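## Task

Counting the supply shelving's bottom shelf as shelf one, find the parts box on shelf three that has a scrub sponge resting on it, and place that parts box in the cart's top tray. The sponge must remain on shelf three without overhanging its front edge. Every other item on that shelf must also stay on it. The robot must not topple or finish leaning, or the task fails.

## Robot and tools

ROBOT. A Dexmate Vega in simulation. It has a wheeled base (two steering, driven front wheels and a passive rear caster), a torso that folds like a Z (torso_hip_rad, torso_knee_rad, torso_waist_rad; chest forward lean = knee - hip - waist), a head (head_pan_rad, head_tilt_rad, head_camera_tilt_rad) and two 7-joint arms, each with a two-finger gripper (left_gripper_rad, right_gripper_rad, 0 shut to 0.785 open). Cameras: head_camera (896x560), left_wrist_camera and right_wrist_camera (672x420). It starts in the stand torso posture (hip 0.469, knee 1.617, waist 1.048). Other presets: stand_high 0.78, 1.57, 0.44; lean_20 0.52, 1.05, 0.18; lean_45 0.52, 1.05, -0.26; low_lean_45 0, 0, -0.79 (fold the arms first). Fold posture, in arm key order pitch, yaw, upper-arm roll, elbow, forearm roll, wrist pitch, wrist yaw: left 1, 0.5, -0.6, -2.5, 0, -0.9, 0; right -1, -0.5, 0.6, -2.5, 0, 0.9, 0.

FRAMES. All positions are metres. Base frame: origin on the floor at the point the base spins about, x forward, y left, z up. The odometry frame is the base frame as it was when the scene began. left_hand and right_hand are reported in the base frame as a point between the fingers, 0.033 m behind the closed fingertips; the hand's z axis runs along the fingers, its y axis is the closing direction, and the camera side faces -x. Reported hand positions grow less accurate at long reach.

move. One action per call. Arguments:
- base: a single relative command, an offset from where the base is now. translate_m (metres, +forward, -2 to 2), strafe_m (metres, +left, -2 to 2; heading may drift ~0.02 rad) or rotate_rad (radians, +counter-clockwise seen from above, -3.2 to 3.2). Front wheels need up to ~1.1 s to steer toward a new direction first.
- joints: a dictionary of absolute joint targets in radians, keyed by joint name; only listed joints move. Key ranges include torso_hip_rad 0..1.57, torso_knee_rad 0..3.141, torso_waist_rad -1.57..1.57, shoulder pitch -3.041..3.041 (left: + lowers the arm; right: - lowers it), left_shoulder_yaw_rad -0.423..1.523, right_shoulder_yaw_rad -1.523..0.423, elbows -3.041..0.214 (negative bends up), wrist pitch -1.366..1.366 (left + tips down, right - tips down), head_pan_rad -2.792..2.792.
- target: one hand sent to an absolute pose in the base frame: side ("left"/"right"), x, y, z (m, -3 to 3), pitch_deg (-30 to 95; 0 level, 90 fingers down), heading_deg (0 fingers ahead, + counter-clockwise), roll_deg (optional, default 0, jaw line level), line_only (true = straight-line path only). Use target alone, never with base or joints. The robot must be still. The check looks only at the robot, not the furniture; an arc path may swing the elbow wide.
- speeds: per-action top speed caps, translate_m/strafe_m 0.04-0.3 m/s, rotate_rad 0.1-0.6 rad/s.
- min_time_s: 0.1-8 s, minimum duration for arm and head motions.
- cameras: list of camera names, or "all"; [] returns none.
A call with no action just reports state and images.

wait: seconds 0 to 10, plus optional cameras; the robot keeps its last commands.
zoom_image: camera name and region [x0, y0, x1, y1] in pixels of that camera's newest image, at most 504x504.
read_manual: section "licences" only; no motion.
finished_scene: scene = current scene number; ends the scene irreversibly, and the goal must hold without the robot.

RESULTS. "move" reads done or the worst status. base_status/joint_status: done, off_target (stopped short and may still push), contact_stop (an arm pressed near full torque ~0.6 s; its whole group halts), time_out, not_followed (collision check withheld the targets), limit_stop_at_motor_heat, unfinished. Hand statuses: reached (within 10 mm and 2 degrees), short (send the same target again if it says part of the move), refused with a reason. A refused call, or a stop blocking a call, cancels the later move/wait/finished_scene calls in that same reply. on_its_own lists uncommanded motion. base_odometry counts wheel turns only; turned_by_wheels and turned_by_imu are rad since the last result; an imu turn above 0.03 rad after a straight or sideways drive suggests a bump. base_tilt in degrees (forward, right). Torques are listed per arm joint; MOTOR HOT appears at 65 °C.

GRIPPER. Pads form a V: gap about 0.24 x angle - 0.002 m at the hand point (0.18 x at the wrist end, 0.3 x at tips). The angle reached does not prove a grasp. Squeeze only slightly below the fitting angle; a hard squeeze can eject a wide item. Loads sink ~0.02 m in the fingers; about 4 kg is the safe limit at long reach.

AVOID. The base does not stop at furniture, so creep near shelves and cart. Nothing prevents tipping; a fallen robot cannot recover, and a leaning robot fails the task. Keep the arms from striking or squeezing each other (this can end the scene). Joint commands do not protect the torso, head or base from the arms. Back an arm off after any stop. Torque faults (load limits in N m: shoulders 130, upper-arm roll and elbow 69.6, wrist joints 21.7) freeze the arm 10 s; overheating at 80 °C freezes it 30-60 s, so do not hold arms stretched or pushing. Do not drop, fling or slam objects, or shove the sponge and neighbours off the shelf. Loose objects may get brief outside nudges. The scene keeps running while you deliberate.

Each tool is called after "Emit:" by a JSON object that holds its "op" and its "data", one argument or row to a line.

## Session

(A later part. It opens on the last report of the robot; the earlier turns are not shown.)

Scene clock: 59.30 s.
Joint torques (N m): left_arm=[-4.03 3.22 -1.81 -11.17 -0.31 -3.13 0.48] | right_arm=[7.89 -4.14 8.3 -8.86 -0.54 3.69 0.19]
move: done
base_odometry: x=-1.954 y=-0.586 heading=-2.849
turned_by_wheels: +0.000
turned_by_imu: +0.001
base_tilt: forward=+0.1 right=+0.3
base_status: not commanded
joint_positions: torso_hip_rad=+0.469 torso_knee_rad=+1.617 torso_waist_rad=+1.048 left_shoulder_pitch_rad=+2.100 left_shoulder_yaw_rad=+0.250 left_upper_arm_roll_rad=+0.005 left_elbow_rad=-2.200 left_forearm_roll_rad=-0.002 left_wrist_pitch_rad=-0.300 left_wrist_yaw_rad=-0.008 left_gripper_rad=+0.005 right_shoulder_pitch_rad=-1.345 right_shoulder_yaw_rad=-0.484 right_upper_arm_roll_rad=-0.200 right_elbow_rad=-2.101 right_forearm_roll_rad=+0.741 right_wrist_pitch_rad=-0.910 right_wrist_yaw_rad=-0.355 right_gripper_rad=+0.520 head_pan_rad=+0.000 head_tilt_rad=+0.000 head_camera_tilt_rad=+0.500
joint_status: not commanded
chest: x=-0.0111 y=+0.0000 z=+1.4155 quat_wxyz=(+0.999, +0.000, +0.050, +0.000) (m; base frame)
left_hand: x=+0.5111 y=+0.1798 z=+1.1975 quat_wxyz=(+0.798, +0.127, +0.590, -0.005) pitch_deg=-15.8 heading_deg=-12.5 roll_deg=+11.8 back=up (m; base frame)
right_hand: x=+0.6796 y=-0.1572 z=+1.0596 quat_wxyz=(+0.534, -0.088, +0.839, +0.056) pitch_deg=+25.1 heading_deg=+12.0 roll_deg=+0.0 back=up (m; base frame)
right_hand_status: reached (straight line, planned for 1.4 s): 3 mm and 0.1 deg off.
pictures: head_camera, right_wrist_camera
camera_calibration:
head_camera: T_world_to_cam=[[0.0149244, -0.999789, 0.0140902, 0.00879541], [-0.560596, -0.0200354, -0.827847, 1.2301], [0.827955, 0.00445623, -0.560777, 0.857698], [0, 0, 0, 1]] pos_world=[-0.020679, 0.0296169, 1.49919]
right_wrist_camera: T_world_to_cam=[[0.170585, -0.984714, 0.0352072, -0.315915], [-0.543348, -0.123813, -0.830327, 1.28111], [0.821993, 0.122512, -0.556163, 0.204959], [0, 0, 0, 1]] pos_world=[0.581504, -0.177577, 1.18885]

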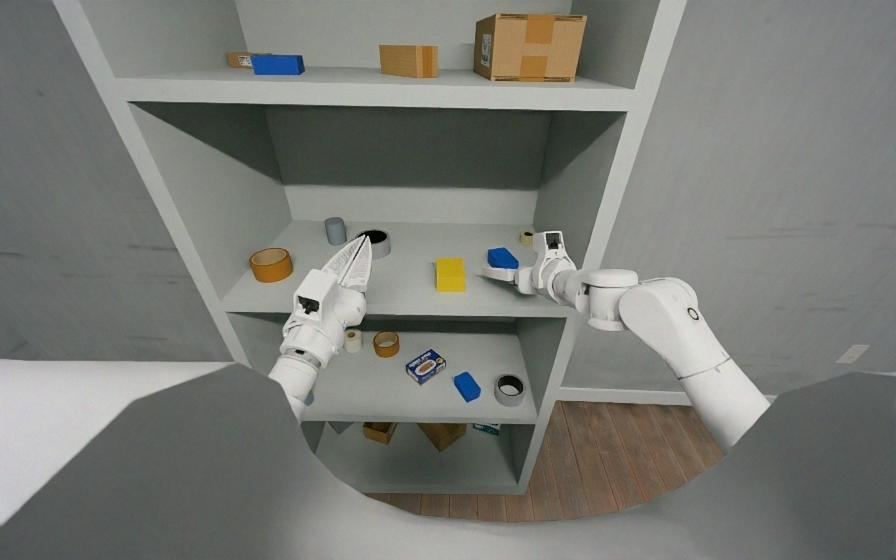

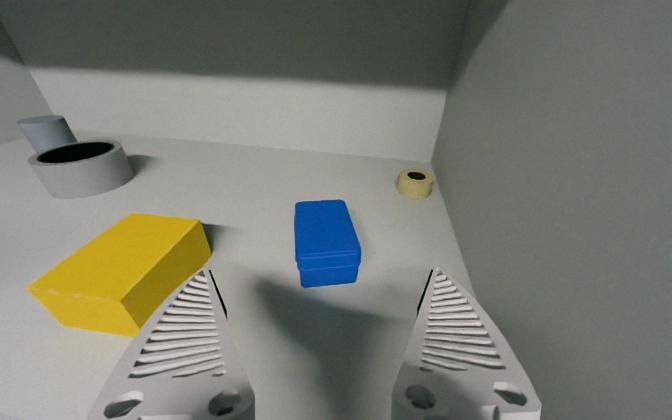

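Emit:
{"op": "move", "data": {
  "joints": {"right_gripper_rad":0.42},
  "cameras": []
}}

Emit:
{"op": "move", "data": {
  "target": {"side":"right","x":0.72,"y":-0.159,"z":1.02,"pitch_deg":23,"heading_deg":16},
  "cameras": ["right_wrist_camera"]
}}

Scene clock: 60.53 s.
Joint torques (N m): left_arm=[-3.33 3.57 -1.47 -10.61 -0.35 -3.58 0.35] | right_arm=[7.42 -3.57 8.11 -7.06 -0.28 2.86 0.29]
move: done
base_odometry: x=-1.954 y=-0.586 heading=-2.849
turned_by_wheels: +0.000
turned_by_imu: +0.000
base_tilt: forward=+0.1 right=+0.3
base_status: not commanded
joint_positions: torso_hip_rad=+0.469 torso_knee_rad=+1.617 torso_waist_rad=+1.048 left_shoulder_pitch_rad=+2.100 left_shoulder_yaw_rad=+0.250 left_upper_arm_roll_rad=+0.005 left_elbow_rad=-2.200 left_forearm_roll_rad=-0.002 left_wrist_pitch_rad=-0.300 left_wrist_yaw_rad=-0.008 left_gripper_rad=+0.005 right_shoulder_pitch_rad=-1.346 right_shoulder_yaw_rad=-0.489 right_upper_arm_roll_rad=-0.196 right_elbow_rad=-2.100 right_forearm_roll_rad=+0.742 right_wrist_pitch_rad=-0.907 right_wrist_yaw_rad=-0.350 right_gripper_rad=+0.420 head_pan_rad=+0.000 head_tilt_rad=+0.000 head_camera_tilt_rad=+0.500
joint_status: all done
chest: x=-0.0111 y=+0.0000 z=+1.4155 quat_wxyz=(+0.999, +0.000, +0.050, +0.000) (m; base frame)
left_hand: x=+0.5111 y=+0.1798 z=+1.1975 quat_wxyz=(+0.798, +0.127, +0.590, -0.005) pitch_deg=-15.8 heading_deg=-12.5 roll_deg=+11.8 back=up (m; base frame)
right_hand: x=+0.6798 y=-0.1595 z=+1.0597 quat_wxyz=(+0.534, -0.088, +0.839, +0.056) pitch_deg=+25.0 heading_deg=+12.0 roll_deg=+0.0 back=up (m; base frame)
pictures: none
No camera images: "cameras" was empty.

Scene clock: 63.17 s.
Joint torques (N m): left_arm=[-4.15 3.28 -1.65 -10.66 -0.4 -3.52 0.41] | right_arm=[20.53 -4.61 2.52 -7.2 -0.17 2.71 0.23]
move: done
base_odometry: x=-1.954 y=-0.586 heading=-2.849
turned_by_wheels: +0.000
turned_by_imu: +0.001
base_tilt: forward=+0.2 right=+0.3
base_status: not commanded
joint_positions: torso_hip_rad=+0.469 torso_knee_rad=+1.617 torso_waist_rad=+1.048 left_shoulder_pitch_rad=+2.100 left_shoulder_yaw_rad=+0.250 left_upper_arm_roll_rad=+0.005 left_elbow_rad=-2.200 left_forearm_roll_rad=-0.002 left_wrist_pitch_rad=-0.300 left_wrist_yaw_rad=-0.008 left_gripper_rad=+0.005 right_shoulder_pitch_rad=-1.282 right_shoulder_yaw_rad=-0.532 right_upper_arm_roll_rad=-0.292 right_elbow_rad=-1.837 right_forearm_roll_rad=+0.642 right_wrist_pitch_rad=-0.660 right_wrist_yaw_rad=-0.146 right_gripper_rad=+0.420 head_pan_rad=+0.000 head_tilt_rad=+0.000 head_camera_tilt_rad=+0.500
joint_status: not commanded
chest: x=-0.0111 y=+0.0000 z=+1.4155 quat_wxyz=(+0.999, +0.000, +0.050, +0.000) (m; base frame)
left_hand: x=+0.5111 y=+0.1798 z=+1.1975 quat_wxyz=(+0.798, +0.127, +0.590, -0.005) pitch_deg=-15.8 heading_deg=-12.5 roll_deg=+11.8 back=up (m; base frame)
right_hand: x=+0.7192 y=-0.1590 z=+1.0205 quat_wxyz=(+0.546, -0.115, +0.826, +0.077) pitch_deg=+23.1 heading_deg=+15.9 roll_deg=+0.0 back=up (m; base frame)
right_hand_status: reached (straight line, planned for 1.2 s): 1 mm and 0.1 deg off.
pictures: right_wrist_camera
camera_calibration:
right_wrist_camera: T_world_to_cam=[[0.23567, -0.971255, 0.0335273, -0.36605], [-0.505638, -0.152006, -0.849249, 1.25765], [0.829933, 0.18319, -0.526927, 0.125018], [0, 0, 0, 1]] pos_world=[0.618428, -0.187258, 1.14621]

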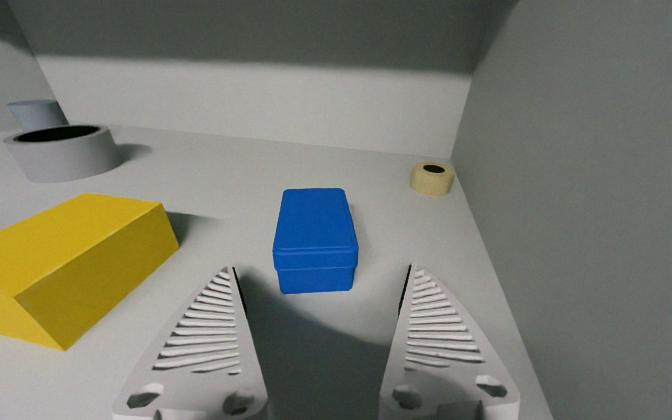

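Emit:
{"op": "move", "data": {
  "target": {"side":"right","x":0.805,"y":-0.131,"z":1.008,"pitch_deg":22,"heading_deg":17},
  "cameras": ["right_wrist_camera"]
}}

Emit:
{"op": "zoom_image", "data": {
  "camera": "right_wrist_camera",
  "region": [200, 180, 440, 420]
}}

Scene clock: 66.77 s.
Joint torques (N m): left_arm=[-4.07 2.58 -1.76 -10.37 -0.35 -3.44 0.48] | right_arm=[18.04 0.38 0.09 -2.16 -0.18 0.14 0.26]
move: done
base_odometry: x=-1.954 y=-0.586 heading=-2.849
turned_by_wheels: +0.000
turned_by_imu: +0.001
base_tilt: forward=+0.2 right=+0.3
base_status: not commanded
joint_positions: torso_hip_rad=+0.469 torso_knee_rad=+1.617 torso_waist_rad=+1.048 left_shoulder_pitch_rad=+2.100 left_shoulder_yaw_rad=+0.250 left_upper_arm_roll_rad=+0.005 left_elbow_rad=-2.200 left_forearm_roll_rad=-0.002 left_wrist_pitch_rad=-0.300 left_wrist_yaw_rad=-0.008 left_gripper_rad=+0.005 right_shoulder_pitch_rad=-1.008 right_shoulder_yaw_rad=-0.396 right_upper_arm_roll_rad=-0.438 right_elbow_rad=-1.395 right_forearm_roll_rad=+0.542 right_wrist_pitch_rad=-0.492 right_wrist_yaw_rad=-0.034 right_gripper_rad=+0.420 head_pan_rad=+0.000 head_tilt_rad=+0.000 head_camera_tilt_rad=+0.500
joint_status: not commanded
chest: x=-0.0112 y=+0.0000 z=+1.4155 quat_wxyz=(+0.999, +0.000, +0.050, +0.000) (m; base frame)
left_hand: x=+0.5110 y=+0.1798 z=+1.1975 quat_wxyz=(+0.798, +0.127, +0.590, -0.005) pitch_deg=-15.8 heading_deg=-12.5 roll_deg=+11.8 back=up (m; base frame)
right_hand: x=+0.8042 y=-0.1316 z=+1.0086 quat_wxyz=(+0.553, -0.122, +0.820, +0.083) pitch_deg=+22.0 heading_deg=+17.0 roll_deg=+0.0 back=up (m; base frame)
right_hand_status: reached (straight line, planned for 1.7 s): 1 mm and 0.1 deg off.
pictures: right_wrist_camera
camera_calibration:
right_wrist_camera: T_world_to_cam=[[0.252859, -0.966938, 0.0330623, -0.37186], [-0.486733, -0.156668, -0.859387, 1.28905], [0.836154, 0.201212, -0.510255, 0.0237076], [0, 0, 0, 1]] pos_world=[0.701627, -0.162383, 1.13218]

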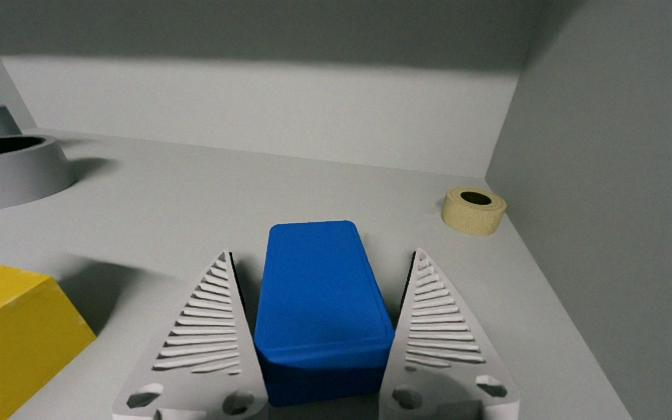

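Scaled by 2.100 from the camera's 672x420 image, which has a finer 960x600 frame.

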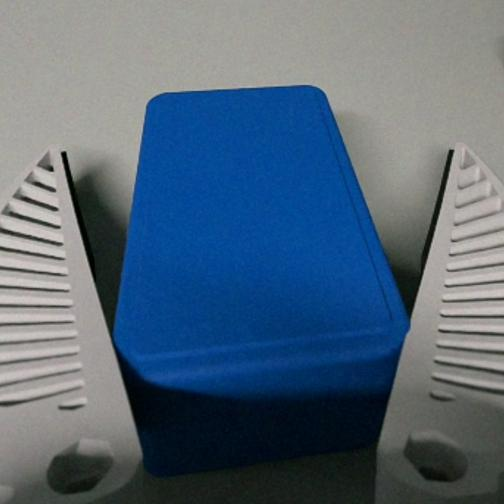

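Emit:
{"op": "move", "data": {
  "target": {"side":"right","x":0.802,"y":-0.130,"z":1.008,"pitch_deg":22,"heading_deg":23},
  "cameras": ["right_wrist_camera"]
}}

Emit:
{"op": "move", "data": {
  "joints": {"right_gripper_rad":0.2},
  "cameras": ["right_wrist_camera"]
}}

Scene clock: 69.27 s.
Joint torques (N m): left_arm=[-4.29 4.87 -1.59 -9.8 -0.41 -2.73 0.44] | right_arm=[18.28 -2.45 -1.18 -3.14 0.86 0.73 1.41]
move: done
base_odometry: x=-1.954 y=-0.586 heading=-2.849
turned_by_wheels: +0.000
turned_by_imu: +0.001
base_tilt: forward=+0.2 right=+0.3
base_status: not commanded
joint_positions: torso_hip_rad=+0.469 torso_knee_rad=+1.617 torso_waist_rad=+1.048 left_shoulder_pitch_rad=+2.100 left_shoulder_yaw_rad=+0.250 left_upper_arm_roll_rad=+0.005 left_elbow_rad=-2.200 left_forearm_roll_rad=-0.002 left_wrist_pitch_rad=-0.300 left_wrist_yaw_rad=-0.008 left_gripper_rad=+0.005 right_shoulder_pitch_rad=-0.975 right_shoulder_yaw_rad=-0.451 right_upper_arm_roll_rad=-0.457 right_elbow_rad=-1.335 right_forearm_roll_rad=+0.544 right_wrist_pitch_rad=-0.447 right_wrist_yaw_rad=+0.119 right_gripper_rad=+0.420 head_pan_rad=+0.000 head_tilt_rad=+0.000 head_camera_tilt_rad=+0.500
joint_status: not commanded
chest: x=-0.0112 y=+0.0000 z=+1.4155 quat_wxyz=(+0.999, +0.000, +0.050, +0.000) (m; base frame)
left_hand: x=+0.5110 y=+0.1798 z=+1.1975 quat_wxyz=(+0.798, +0.127, +0.590, -0.005) pitch_deg=-15.8 heading_deg=-12.5 roll_deg=+11.8 back=up (m; base frame)
right_hand: x=+0.8024 y=-0.1303 z=+1.0085 quat_wxyz=(+0.549, -0.164, +0.812, +0.110) pitch_deg=+21.9 heading_deg=+22.7 roll_deg=+0.0 back=up (m; base frame)
right_hand_status: reached (straight line, planned for 0.8 s): 1 mm and 0.3 deg off.
pictures: right_wrist_camera
camera_calibration:
right_wrist_camera: T_world_to_cam=[[0.349278, -0.936411, 0.033749, -0.444197], [-0.468133, -0.205586, -0.85941, 1.26703], [0.8117, 0.284374, -0.510172, 0.0552708], [0, 0, 0, 1]] pos_world=[0.703422, -0.171186, 1.13208]

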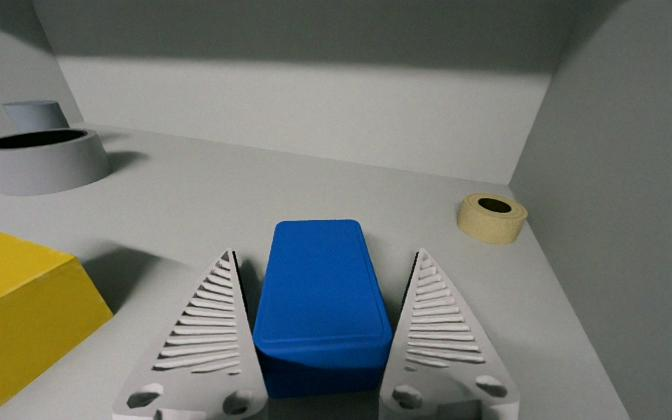

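Scene clock: 70.00 s.
Joint torques (N m): left_arm=[-3.18 4.47 -1.91 -10.4 -0.34 -2.54 0.28] | right_arm=[17.65 -5.47 0.49 -1.92 0.09 1 0.45]
move: done
base_odometry: x=-1.954 y=-0.586 heading=-2.849
turned_by_wheels: +0.000
turned_by_imu: +0.000
base_tilt: forward=+0.2 right=+0.3
base_status: not commanded
joint_positions: torso_hip_rad=+0.469 torso_knee_rad=+1.617 torso_waist_rad=+1.048 left_shoulder_pitch_rad=+2.100 left_shoulder_yaw_rad=+0.250 left_upper_arm_roll_rad=+0.005 left_elbow_rad=-2.200 left_forearm_roll_rad=-0.002 left_wrist_pitch_rad=-0.300 left_wrist_yaw_rad=-0.008 left_gripper_rad=+0.005 right_shoulder_pitch_rad=-0.974 right_shoulder_yaw_rad=-0.452 right_upper_arm_roll_rad=-0.458 right_elbow_rad=-1.334 right_forearm_roll_rad=+0.544 right_wrist_pitch_rad=-0.445 right_wrist_yaw_rad=+0.124 right_gripper_rad=+0.200 head_pan_rad=+0.000 head_tilt_rad=+0.000 head_camera_tilt_rad=+0.500
joint_status: all done
chest: x=-0.0112 y=+0.0000 z=+1.4155 quat_wxyz=(+0.999, +0.000, +0.050, +0.000) (m; base frame)
left_hand: x=+0.5110 y=+0.1798 z=+1.1975 quat_wxyz=(+0.798, +0.127, +0.590, -0.005) pitch_deg=-15.8 heading_deg=-12.5 roll_deg=+11.8 back=up (m; base frame)
right_hand: x=+0.8022 y=-0.1300 z=+1.0085 quat_wxyz=(+0.548, -0.165, +0.812, +0.111) pitch_deg=+21.9 heading_deg=+22.9 roll_deg=+0.0 back=up (m; base frame)
pictures: right_wrist_camera
camera_calibration:
right_wrist_camera: T_world_to_cam=[[0.352404, -0.935251, 0.0334085, -0.445781], [-0.467465, -0.206843, -0.859472, 1.26636], [0.810733, 0.287265, -0.510089, 0.0564316], [0, 0, 0, 1]] pos_world=[0.703325, -0.17119, 1.13208]

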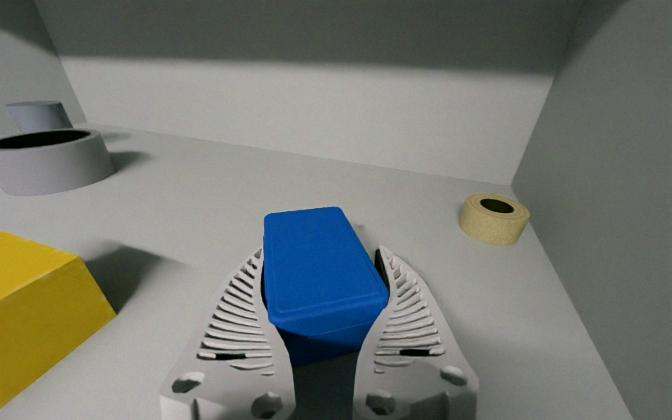

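Emit:
{"op": "move", "data": {
  "joints": {"right_gripper_rad":0.42},
  "cameras": []
}}

Emit:
{"op": "move", "data": {
  "target": {"side":"right","x":0.803,"y":-0.129,"z":1.008,"pitch_deg":22,"heading_deg":34},
  "cameras": ["right_wrist_camera"]
}}

Scene clock: 72.20 s.
Joint torques (N m): left_arm=[-4.08 3.94 -1.43 -10.81 -0.34 -3.11 0.42] | right_arm=[16.8 -4.78 2.03 -2.83 0.03 0.3 -0.04]
move: done
base_odometry: x=-1.954 y=-0.586 heading=-2.849
turned_by_wheels: +0.000
turned_by_imu: +0.001
base_tilt: forward=+0.2 right=+0.3
base_status: not commanded
joint_positions: torso_hip_rad=+0.469 torso_knee_rad=+1.617 torso_waist_rad=+1.048 left_shoulder_pitch_rad=+2.100 left_shoulder_yaw_rad=+0.250 left_upper_arm_roll_rad=+0.005 left_elbow_rad=-2.200 left_forearm_roll_rad=-0.002 left_wrist_pitch_rad=-0.300 left_wrist_yaw_rad=-0.008 left_gripper_rad=+0.005 right_shoulder_pitch_rad=-0.974 right_shoulder_yaw_rad=-0.453 right_upper_arm_roll_rad=-0.458 right_elbow_rad=-1.333 right_forearm_roll_rad=+0.544 right_wrist_pitch_rad=-0.445 right_wrist_yaw_rad=+0.125 right_gripper_rad=+0.420 head_pan_rad=+0.000 head_tilt_rad=+0.000 head_camera_tilt_rad=+0.500
joint_status: all done
chest: x=-0.0112 y=+0.0000 z=+1.4155 quat_wxyz=(+0.999, +0.000, +0.050, +0.000) (m; base frame)
left_hand: x=+0.5110 y=+0.1798 z=+1.1975 quat_wxyz=(+0.798, +0.127, +0.590, -0.005) pitch_deg=-15.8 heading_deg=-12.5 roll_deg=+11.8 back=up (m; base frame)
right_hand: x=+0.8021 y=-0.1299 z=+1.0085 quat_wxyz=(+0.548, -0.165, +0.812, +0.112) pitch_deg=+21.9 heading_deg=+23.0 roll_deg=+0.0 back=up (m; base frame)
pictures: none
No camera images: "cameras" was empty.

Scene clock: 75.10 s.
Joint torques (N m): left_arm=[-4.48 3.79 -1.79 -10.6 -0.33 -2.99 0.41] | right_arm=[72.48 -58.06 34.87 15.57 -4.77 4.92 -9.12]
move: done
base_odometry: x=-1.954 y=-0.586 heading=-2.848
turned_by_wheels: +0.000
turned_by_imu: -0.001
base_tilt: forward=+0.1 right=+0.1
base_status: not commanded
joint_positions: torso_hip_rad=+0.470 torso_knee_rad=+1.616 torso_waist_rad=+1.048 left_shoulder_pitch_rad=+2.100 left_shoulder_yaw_rad=+0.250 left_upper_arm_roll_rad=+0.005 left_elbow_rad=-2.200 left_forearm_roll_rad=-0.002 left_wrist_pitch_rad=-0.300 left_wrist_yaw_rad=-0.008 left_gripper_rad=+0.005 right_shoulder_pitch_rad=-0.848 right_shoulder_yaw_rad=-0.492 right_upper_arm_roll_rad=-0.527 right_elbow_rad=-1.087 right_forearm_roll_rad=+0.518 right_wrist_pitch_rad=-0.295 right_wrist_yaw_rad=+0.445 right_gripper_rad=+0.420 head_pan_rad=+0.000 head_tilt_rad=+0.000 head_camera_tilt_rad=+0.500
joint_status: not commanded
chest: x=-0.0135 y=+0.0000 z=+1.4156 quat_wxyz=(+0.999, +0.000, +0.049, +0.000) (m; base frame)
left_hand: x=+0.5093 y=+0.1798 z=+1.1989 quat_wxyz=(+0.798, +0.127, +0.589, -0.005) pitch_deg=-16.0 heading_deg=-12.5 roll_deg=+11.8 back=up (m; base frame)
right_hand: x=+0.7991 y=-0.1237 z=+1.0077 quat_wxyz=(+0.534, -0.243, +0.792, +0.166) pitch_deg=+22.0 heading_deg=+34.4 roll_deg=+0.2 back=up (m; base frame)
right_hand_status: reached (straight line, planned for 1.3 s): 7 mm and 0.4 deg off.
pictures: right_wrist_camera
camera_calibration:
right_wrist_camera: T_world_to_cam=[[0.529584, -0.84774, 0.0296176, -0.565722], [-0.420006, -0.292394, -0.859128, 1.21671], [0.736977, 0.442541, -0.510903, 0.135668], [0, 0, 0, 1]] pos_world=[0.710641, -0.183865, 1.13138]

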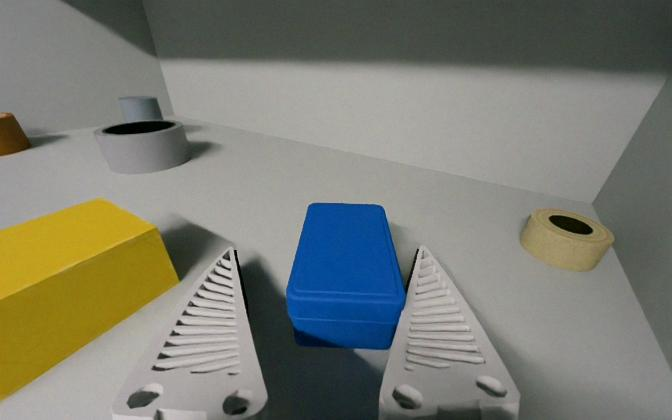

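Emit:
{"op": "move", "data": {
  "target": {"side":"right","x":0.795,"y":-0.128,"z":1.010,"pitch_deg":22,"heading_deg":20},
  "cameras": ["right_wrist_camera","head_camera"]
}}

Scene clock: 78.67 s.
Joint torques (N m): left_arm=[-4.96 2.91 -1.62 -10.74 -0.36 -3.28 0.39] | right_arm=[8.09 -2.71 8.34 -7.65 -0.56 0.64 -1.76]
move: done
base_odometry: x=-1.954 y=-0.586 heading=-2.848
turned_by_wheels: +0.000
turned_by_imu: +0.001
base_tilt: forward=+0.2 right=+0.3
base_status: not commanded
joint_positions: torso_hip_rad=+0.469 torso_knee_rad=+1.617 torso_waist_rad=+1.048 left_shoulder_pitch_rad=+2.100 left_shoulder_yaw_rad=+0.250 left_upper_arm_roll_rad=+0.005 left_elbow_rad=-2.200 left_forearm_roll_rad=-0.002 left_wrist_pitch_rad=-0.300 left_wrist_yaw_rad=-0.008 left_gripper_rad=+0.005 right_shoulder_pitch_rad=-1.010 right_shoulder_yaw_rad=-0.437 right_upper_arm_roll_rad=-0.448 right_elbow_rad=-1.403 right_forearm_roll_rad=+0.555 right_wrist_pitch_rad=-0.484 right_wrist_yaw_rad=+0.033 right_gripper_rad=+0.420 head_pan_rad=+0.000 head_tilt_rad=+0.000 head_camera_tilt_rad=+0.500
joint_status: not commanded
chest: x=-0.0114 y=+0.0000 z=+1.4155 quat_wxyz=(+0.999, +0.000, +0.050, +0.000) (m; base frame)
left_hand: x=+0.5109 y=+0.1798 z=+1.1976 quat_wxyz=(+0.798, +0.127, +0.589, -0.005) pitch_deg=-15.8 heading_deg=-12.5 roll_deg=+11.8 back=up (m; base frame)
right_hand: x=+0.7965 y=-0.1273 z=+1.0084 quat_wxyz=(+0.550, -0.145, +0.817, +0.099) pitch_deg=+22.1 heading_deg=+20.3 roll_deg=+0.1 back=up (m; base frame)
right_hand_status: reached (straight line, planned for 1.6 s): 2 mm and 0.3 deg off.
pictures: head_camera, right_wrist_camera
camera_calibration:
head_camera: T_world_to_cam=[[0.0149213, -0.999789, 0.0140941, 0.00879249], [-0.560413, -0.0200358, -0.827971, 1.23018], [0.828079, 0.0044559, -0.560594, 0.857591], [0, 0, 0, 1]] pos_world=[-0.0208781, 0.0296169, 1.49919]
right_wrist_camera: T_world_to_cam=[[0.308065, -0.950815, 0.032365, -0.406866], [-0.47892, -0.184386, -0.858276, 1.27489], [0.822029, 0.248905, -0.512166, 0.0484495], [0, 0, 0, 1]] pos_world=[0.696082, -0.163843, 1.13219]

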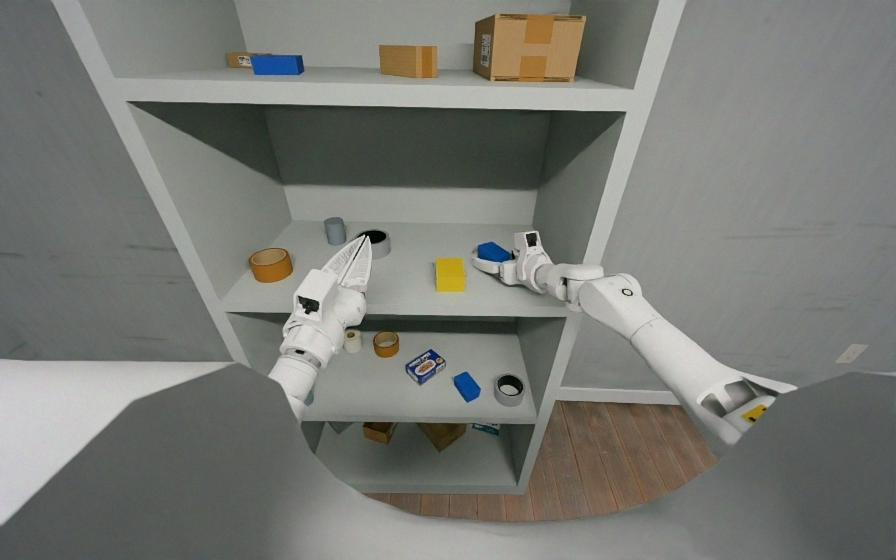

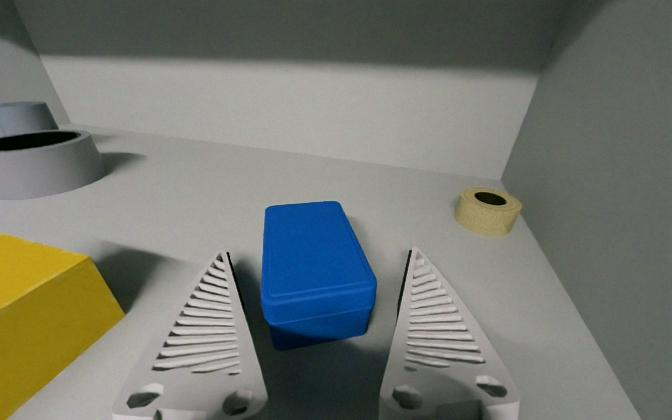

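Emit:
{"op": "move", "data": {
  "target": {"side":"right","x":0.826,"y":-0.117,"z":1.008,"pitch_deg":22,"heading_deg":21},
  "cameras": ["right_wrist_camera"]
}}

Scene clock: 81.67 s.
Joint torques (N m): left_arm=[-4.66 3.9 -1.74 -11.38 -0.41 -3.35 0.38] | right_arm=[20.85 -0.31 0.71 -2.31 -0.15 1.12 0.09]
move: done
base_odometry: x=-1.954 y=-0.586 heading=-2.849
turned_by_wheels: +0.000
turned_by_imu: +0.001
base_tilt: forward=+0.2 right=+0.3
base_status: not commanded
joint_positions: torso_hip_rad=+0.469 torso_knee_rad=+1.617 torso_waist_rad=+1.048 left_shoulder_pitch_rad=+2.100 left_shoulder_yaw_rad=+0.250 left_upper_arm_roll_rad=+0.005 left_elbow_rad=-2.200 left_forearm_roll_rad=-0.002 left_wrist_pitch_rad=-0.300 left_wrist_yaw_rad=-0.008 left_gripper_rad=+0.005 right_shoulder_pitch_rad=-0.901 right_shoulder_yaw_rad=-0.377 right_upper_arm_roll_rad=-0.491 right_elbow_rad=-1.216 right_forearm_roll_rad=+0.524 right_wrist_pitch_rad=-0.420 right_wrist_yaw_rad=+0.086 right_gripper_rad=+0.420 head_pan_rad=+0.000 head_tilt_rad=+0.000 head_camera_tilt_rad=+0.500
joint_status: not commanded
chest: x=-0.0114 y=+0.0000 z=+1.4155 quat_wxyz=(+0.999, +0.000, +0.050, +0.000) (m; base frame)
left_hand: x=+0.5109 y=+0.1798 z=+1.1976 quat_wxyz=(+0.798, +0.127, +0.589, -0.005) pitch_deg=-15.8 heading_deg=-12.5 roll_deg=+11.8 back=up (m; base frame)
right_hand: x=+0.8253 y=-0.1175 z=+1.0084 quat_wxyz=(+0.550, -0.151, +0.815, +0.102) pitch_deg=+22.0 heading_deg=+21.0 roll_deg=+0.0 back=up (m; base frame)
right_hand_status: reached (straight line, planned for 0.9 s): 1 mm and 0.1 deg off.
pictures: right_wrist_camera
camera_calibration:
right_wrist_camera: T_world_to_cam=[[0.319715, -0.946933, 0.0331599, -0.416408], [-0.474616, -0.190339, -0.859367, 1.28742], [0.820074, 0.259015, -0.510284, 0.0231354], [0, 0, 0, 1]] pos_world=[0.725191, -0.155255, 1.13198]

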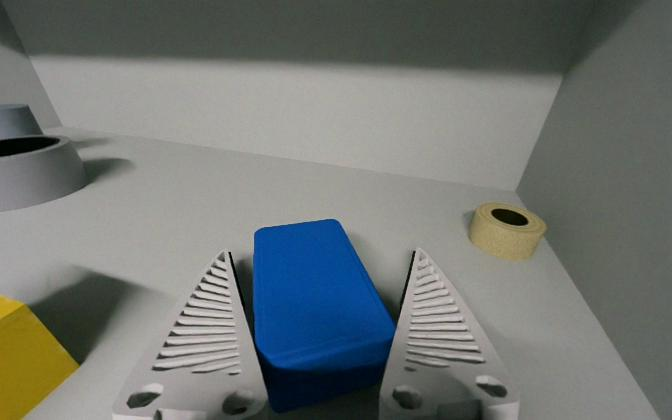

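Close now.

Emit:
{"op": "move", "data": {
  "joints": {"right_gripper_rad":0.2},
  "cameras": ["right_wrist_camera"]
}}

Scene clock: 82.60 s.
Joint torques (N m): left_arm=[-4.08 4.01 -1.66 -10.33 -0.43 -3.72 0.34] | right_arm=[20.24 0.9 0.13 -2.87 -0.2 -0.08 0.2]
move: done
base_odometry: x=-1.954 y=-0.586 heading=-2.849
turned_by_wheels: +0.000
turned_by_imu: +0.000
base_tilt: forward=+0.1 right=+0.3
base_status: not commanded
joint_positions: torso_hip_rad=+0.469 torso_knee_rad=+1.617 torso_waist_rad=+1.048 left_shoulder_pitch_rad=+2.100 left_shoulder_yaw_rad=+0.250 left_upper_arm_roll_rad=+0.005 left_elbow_rad=-2.200 left_forearm_roll_rad=-0.002 left_wrist_pitch_rad=-0.300 left_wrist_yaw_rad=-0.008 left_gripper_rad=+0.005 right_shoulder_pitch_rad=-0.898 right_shoulder_yaw_rad=-0.375 right_upper_arm_roll_rad=-0.492 right_elbow_rad=-1.211 right_forearm_roll_rad=+0.524 right_wrist_pitch_rad=-0.418 right_wrist_yaw_rad=+0.087 right_gripper_rad=+0.200 head_pan_rad=+0.000 head_tilt_rad=+0.000 head_camera_tilt_rad=+0.500
joint_status: all done
chest: x=-0.0114 y=+0.0000 z=+1.4155 quat_wxyz=(+0.999, +0.000, +0.050, +0.000) (m; base frame)
left_hand: x=+0.5109 y=+0.1798 z=+1.1976 quat_wxyz=(+0.798, +0.127, +0.589, -0.005) pitch_deg=-15.8 heading_deg=-12.5 roll_deg=+11.8 back=up (m; base frame)
right_hand: x=+0.8260 y=-0.1171 z=+1.0085 quat_wxyz=(+0.550, -0.151, +0.815, +0.102) pitch_deg=+21.9 heading_deg=+21.0 roll_deg=+0.0 back=up (m; base frame)
pictures: right_wrist_camera
camera_calibration:
right_wrist_camera: T_world_to_cam=[[0.320185, -0.94677, 0.0332718, -0.416762], [-0.474372, -0.190629, -0.859437, 1.28771], [0.820032, 0.259396, -0.510158, 0.0225637], [0, 0, 0, 1]] pos_world=[0.725792, -0.154956, 1.13208]

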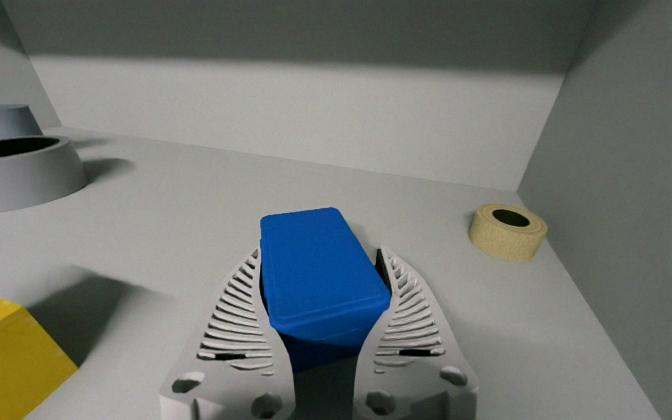

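Emit:
{"op": "move", "data": {
  "target": {"side":"right","x":0.824,"y":-0.117,"z":1.03,"pitch_deg":22,"heading_deg":21},
  "cameras": ["right_wrist_camera"]
}}

Emit:
{"op": "zoom_image", "data": {
  "camera": "right_wrist_camera",
  "region": [180, 180, 460, 420]
}}

Scene clock: 84.63 s.
Joint torques (N m): left_arm=[-4.09 4.73 -1.62 -9.96 -0.33 -3.82 0.4] | right_arm=[18.62 -3.02 8.79 -12.48 -0.03 3.34 -0.4]
move: done
base_odometry: x=-1.954 y=-0.586 heading=-2.849
turned_by_wheels: +0.000
turned_by_imu: +0.001
base_tilt: forward=+0.2 right=+0.3
base_status: not commanded
joint_positions: torso_hip_rad=+0.469 torso_knee_rad=+1.617 torso_waist_rad=+1.048 left_shoulder_pitch_rad=+2.100 left_shoulder_yaw_rad=+0.250 left_upper_arm_roll_rad=+0.005 left_elbow_rad=-2.200 left_forearm_roll_rad=-0.002 left_wrist_pitch_rad=-0.300 left_wrist_yaw_rad=-0.008 left_gripper_rad=+0.005 right_shoulder_pitch_rad=-0.901 right_shoulder_yaw_rad=-0.395 right_upper_arm_roll_rad=-0.475 right_elbow_rad=-1.292 right_forearm_roll_rad=+0.542 right_wrist_pitch_rad=-0.489 right_wrist_yaw_rad=+0.068 right_gripper_rad=+0.200 head_pan_rad=+0.000 head_tilt_rad=+0.000 head_camera_tilt_rad=+0.500
joint_status: not commanded
chest: x=-0.0111 y=+0.0000 z=+1.4155 quat_wxyz=(+0.999, +0.000, +0.050, +0.000) (m; base frame)
left_hand: x=+0.5111 y=+0.1798 z=+1.1974 quat_wxyz=(+0.798, +0.127, +0.590, -0.005) pitch_deg=-15.8 heading_deg=-12.5 roll_deg=+11.8 back=up (m; base frame)
right_hand: x=+0.8241 y=-0.1169 z=+1.0278 quat_wxyz=(+0.549, -0.151, +0.816, +0.102) pitch_deg=+22.1 heading_deg=+21.0 roll_deg=+0.0 back=up (m; base frame)
right_hand_status: reached (straight line, planned for 0.6 s): 2 mm and 0.1 deg off.
pictures: right_wrist_camera
camera_calibration:
right_wrist_camera: T_world_to_cam=[[0.320704, -0.946593, 0.0333198, -0.417113], [-0.476144, -0.191527, -0.858256, 1.30354], [0.818801, 0.259381, -0.512138, 0.0369412], [0, 0, 0, 1]] pos_world=[0.724194, -0.154756, 1.15159]

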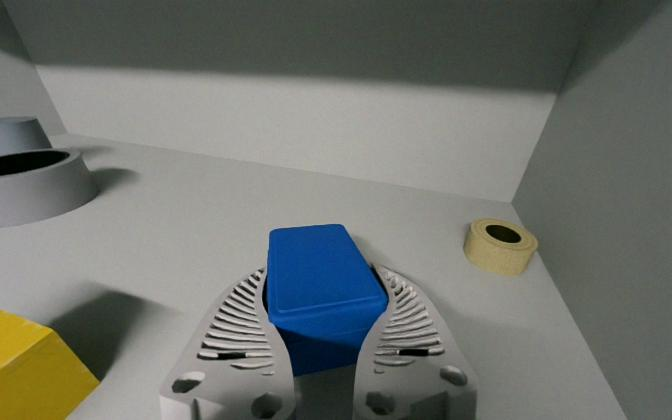

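Scaled by 1.800 from the camera's 672x420 image, which has a finer 960x600 frame.

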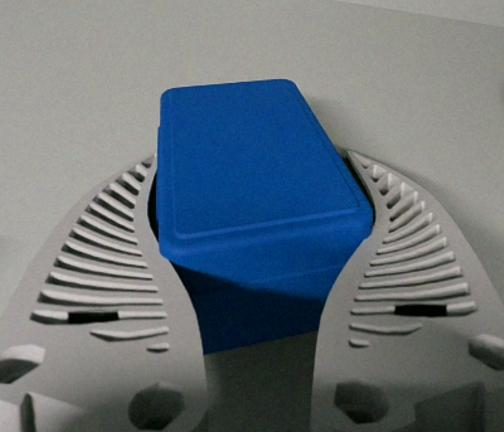

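Emit:
{"op": "move", "data": {
  "joints": {"right_gripper_rad":0.18},
  "cameras": []
}}

Emit:
{"op": "move", "data": {
  "target": {"side":"right","x":0.80,"y":-0.11,"z":1.09,"pitch_deg":22,"heading_deg":10},
  "cameras": ["head_camera","right_wrist_camera"]
}}

Scene clock: 86.03 s.
Joint torques (N m): left_arm=[-3.81 4.13 -1.53 -9.44 -0.3 -3.51 0.51] | right_arm=[15.21 -4.59 9.03 -12.92 0.34 3.05 -0.56]
move: done
base_odometry: x=-1.954 y=-0.586 heading=-2.849
turned_by_wheels: +0.000
turned_by_imu: +0.000
base_tilt: forward=+0.2 right=+0.3
base_status: not commanded
joint_positions: torso_hip_rad=+0.469 torso_knee_rad=+1.617 torso_waist_rad=+1.048 left_shoulder_pitch_rad=+2.100 left_shoulder_yaw_rad=+0.250 left_upper_arm_roll_rad=+0.005 left_elbow_rad=-2.200 left_forearm_roll_rad=-0.002 left_wrist_pitch_rad=-0.300 left_wrist_yaw_rad=-0.008 left_gripper_rad=+0.005 right_shoulder_pitch_rad=-0.901 right_shoulder_yaw_rad=-0.396 right_upper_arm_roll_rad=-0.474 right_elbow_rad=-1.297 right_forearm_roll_rad=+0.544 right_wrist_pitch_rad=-0.494 right_wrist_yaw_rad=+0.067 right_gripper_rad=+0.180 head_pan_rad=+0.000 head_tilt_rad=+0.000 head_camera_tilt_rad=+0.500
joint_status: all done
chest: x=-0.0111 y=+0.0000 z=+1.4155 quat_wxyz=(+0.999, +0.000, +0.050, +0.000) (m; base frame)
left_hand: x=+0.5111 y=+0.1798 z=+1.1974 quat_wxyz=(+0.798, +0.127, +0.590, -0.005) pitch_deg=-15.8 heading_deg=-12.5 roll_deg=+11.8 back=up (m; base frame)
right_hand: x=+0.8239 y=-0.1169 z=+1.0290 quat_wxyz=(+0.549, -0.151, +0.816, +0.102) pitch_deg=+22.1 heading_deg=+21.0 roll_deg=+0.0 back=up (m; base frame)
pictures: none
No camera images: "cameras" was empty.

Scene clock: 89.13 s.
Joint torques (N m): left_arm=[-4.43 3.93 -1.58 -11.32 -0.32 -3.38 0.51] | right_arm=[14.26 2.13 7.89 -12.96 -0.1 3.15 -0.24]
move: done
base_odometry: x=-1.954 y=-0.586 heading=-2.849
turned_by_wheels: +0.000
turned_by_imu: +0.001
base_tilt: forward=+0.2 right=+0.3
base_status: not commanded
joint_positions: torso_hip_rad=+0.469 torso_knee_rad=+1.617 torso_waist_rad=+1.048 left_shoulder_pitch_rad=+2.100 left_shoulder_yaw_rad=+0.250 left_upper_arm_roll_rad=+0.005 left_elbow_rad=-2.200 left_forearm_roll_rad=-0.002 left_wrist_pitch_rad=-0.300 left_wrist_yaw_rad=-0.008 left_gripper_rad=+0.005 right_shoulder_pitch_rad=-0.982 right_shoulder_yaw_rad=-0.297 right_upper_arm_roll_rad=-0.387 right_elbow_rad=-1.643 right_forearm_roll_rad=+0.602 right_wrist_pitch_rad=-0.778 right_wrist_yaw_rad=-0.325 right_gripper_rad=+0.180 head_pan_rad=+0.000 head_tilt_rad=+0.000 head_camera_tilt_rad=+0.500
joint_status: not commanded
chest: x=-0.0111 y=+0.0000 z=+1.4155 quat_wxyz=(+0.999, +0.000, +0.050, +0.000) (m; base frame)
left_hand: x=+0.5111 y=+0.1798 z=+1.1974 quat_wxyz=(+0.798, +0.127, +0.590, -0.005) pitch_deg=-15.8 heading_deg=-12.5 roll_deg=+11.8 back=up (m; base frame)
right_hand: x=+0.8004 y=-0.1098 z=+1.0885 quat_wxyz=(+0.557, -0.074, +0.826, +0.049) pitch_deg=+22.1 heading_deg=+10.2 roll_deg=+0.0 back=up (m; base frame)
right_hand_status: reached (straight line, planned for 1.6 s): 2 mm and 0.2 deg off.
pictures: head_camera, right_wrist_camera
camera_calibration:
head_camera: T_world_to_cam=[[0.0149267, -0.999789, 0.0140895, 0.00879512], [-0.560664, -0.0200363, -0.827801, 1.23008], [0.827909, 0.00445685, -0.560845, 0.857716], [0, 0, 0, 1]] pos_world=[-0.0205793, 0.0296169, 1.49919]
right_wrist_camera: T_world_to_cam=[[0.136993, -0.990002, 0.0336031, -0.262833], [-0.503371, -0.098791, -0.858404, 1.37788], [0.853142, 0.100681, -0.511872, 0.0403916], [0, 0, 0, 1]] pos_world=[0.695132, -0.128149, 1.21229]

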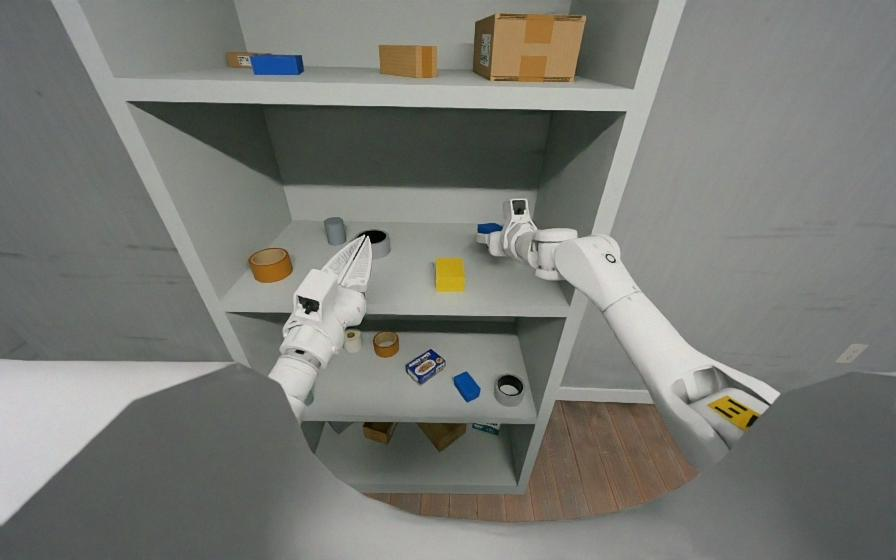

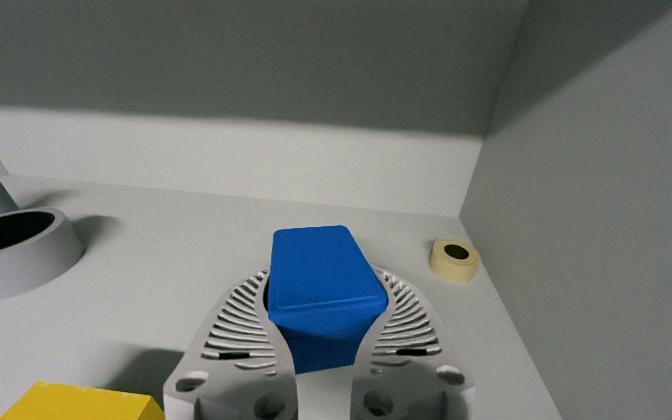

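Emit:
{"op": "move", "data": {
  "base": {"translate_m":-0.62},
  "cameras": []
}}

Emit:
{"op": "move", "data": {
  "base": {"rotate_rad":-2.37},
  "joints": {"torso_hip_rad":0.1,"torso_knee_rad":0.6,"torso_waist_rad":-0.1,"head_camera_tilt_rad":-0.25},
  "cameras": ["head_camera","right_wrist_camera"]
}}

Scene clock: 93.53 s.
Joint torques (N m): left_arm=[-3.92 3.36 -1.57 -11.02 -0.34 -3.1 0.33] | right_arm=[14.64 0.09 7.79 -13.76 -0.5 4.02 -0.16]
move: done
base_odometry: x=-1.361 y=-0.408 heading=-2.848
turned_by_wheels: +0.001
turned_by_imu: +0.006
base_tilt: forward=+0.2 right=+0.4
base_status: done
joint_positions: torso_hip_rad=+0.469 torso_knee_rad=+1.617 torso_waist_rad=+1.048 left_shoulder_pitch_rad=+2.100 left_shoulder_yaw_rad=+0.250 left_upper_arm_roll_rad=+0.005 left_elbow_rad=-2.200 left_forearm_roll_rad=-0.002 left_wrist_pitch_rad=-0.300 left_wrist_yaw_rad=-0.008 left_gripper_rad=+0.005 right_shoulder_pitch_rad=-0.983 right_shoulder_yaw_rad=-0.296 right_upper_arm_roll_rad=-0.386 right_elbow_rad=-1.647 right_forearm_roll_rad=+0.603 right_wrist_pitch_rad=-0.782 right_wrist_yaw_rad=-0.330 right_gripper_rad=+0.180 head_pan_rad=+0.000 head_tilt_rad=+0.000 head_camera_tilt_rad=+0.500
joint_status: not commanded
chest: x=-0.0110 y=+0.0000 z=+1.4155 quat_wxyz=(+0.999, +0.000, +0.050, +0.000) (m; base frame)
left_hand: x=+0.5112 y=+0.1798 z=+1.1973 quat_wxyz=(+0.798, +0.127, +0.590, -0.005) pitch_deg=-15.8 heading_deg=-12.5 roll_deg=+11.8 back=up (m; base frame)
right_hand: x=+0.7999 y=-0.1099 z=+1.0893 quat_wxyz=(+0.557, -0.072, +0.826, +0.049) pitch_deg=+22.1 heading_deg=+10.0 roll_deg=+0.0 back=up (m; base frame)
pictures: none
No camera images: "cameras" was empty.

Scene clock: 99.07 s.
Joint torques (N m): left_arm=[4.92 2.65 -0.65 -10.36 -0.27 -3.19 0.46] | right_arm=[10.41 2.43 5.97 -13.45 -0.2 2.84 0.16]
move: done
base_odometry: x=-1.360 y=-0.408 heading=+1.068
turned_by_wheels: -2.368
turned_by_imu: -2.299
base_tilt: forward=+0.1 right=+0.3
base_status: done
joint_positions: torso_hip_rad=+0.100 torso_knee_rad=+0.600 torso_waist_rad=-0.100 left_shoulder_pitch_rad=+2.100 left_shoulder_yaw_rad=+0.250 left_upper_arm_roll_rad=+0.005 left_elbow_rad=-2.200 left_forearm_roll_rad=-0.002 left_wrist_pitch_rad=-0.300 left_wrist_yaw_rad=-0.008 left_gripper_rad=+0.005 right_shoulder_pitch_rad=-0.983 right_shoulder_yaw_rad=-0.296 right_upper_arm_roll_rad=-0.386 right_elbow_rad=-1.647 right_forearm_roll_rad=+0.603 right_wrist_pitch_rad=-0.781 right_wrist_yaw_rad=-0.331 right_gripper_rad=+0.180 head_pan_rad=+0.000 head_tilt_rad=+0.000 head_camera_tilt_rad=-0.249
joint_status: all done
chest: x=+0.0431 y=+0.0000 z=+1.1059 quat_wxyz=(+0.955, +0.000, +0.296, +0.000) (m; base frame)
left_hand: x=+0.3968 y=+0.1798 z=+0.6641 quat_wxyz=(+0.627, +0.122, +0.769, -0.036) pitch_deg=+12.2 heading_deg=-12.3 roll_deg=+5.7 back=up (m; base frame)
right_hand: x=+0.5984 y=-0.1100 z=+0.4309 quat_wxyz=(+0.335, -0.058, +0.938, +0.065) pitch_deg=+50.1 heading_deg=+14.5 roll_deg=+7.4 back=up (m; base frame)
pictures: head_camera, right_wrist_camera
camera_calibration:
head_camera: T_world_to_cam=[[0.0109983, -0.999789, 0.017331, 0.00759081], [-0.339638, -0.0200367, -0.940343, 1.17784], [0.940492, 0.0044559, -0.339786, 0.35286], [0, 0, 0, 1]] pos_world=[0.0680929, 0.0296169, 1.22734]
right_wrist_camera: T_world_to_cam=[[0.133911, -0.990384, -0.0347422, -0.181929], [-0.853533, -0.0974518, -0.511845, 0.772125], [0.503537, 0.0981952, -0.858375, 0.234339], [0, 0, 0, 1]] pos_world=[0.565398, -0.127946, 0.590039]

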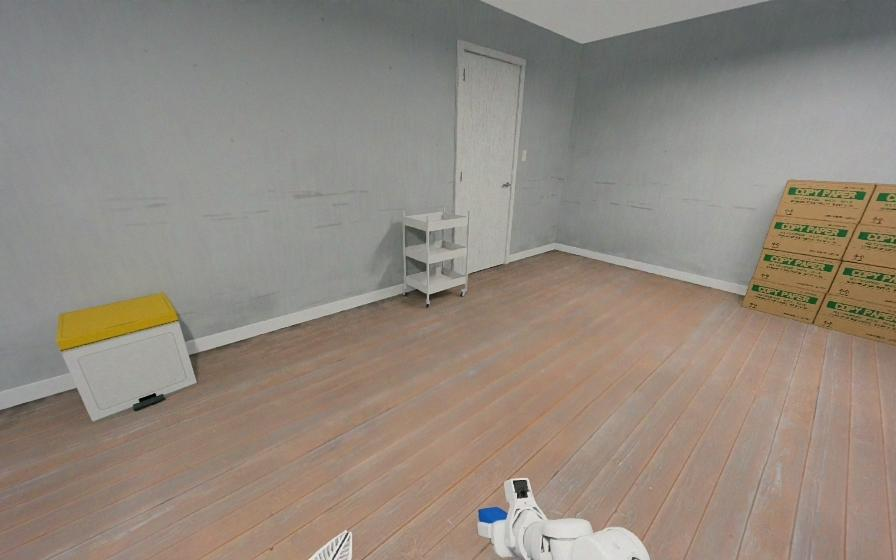

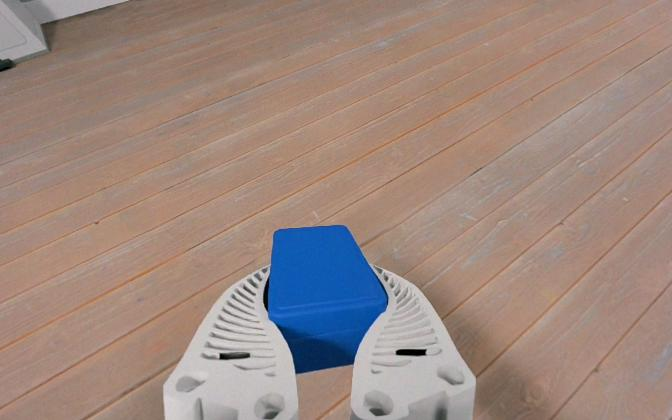

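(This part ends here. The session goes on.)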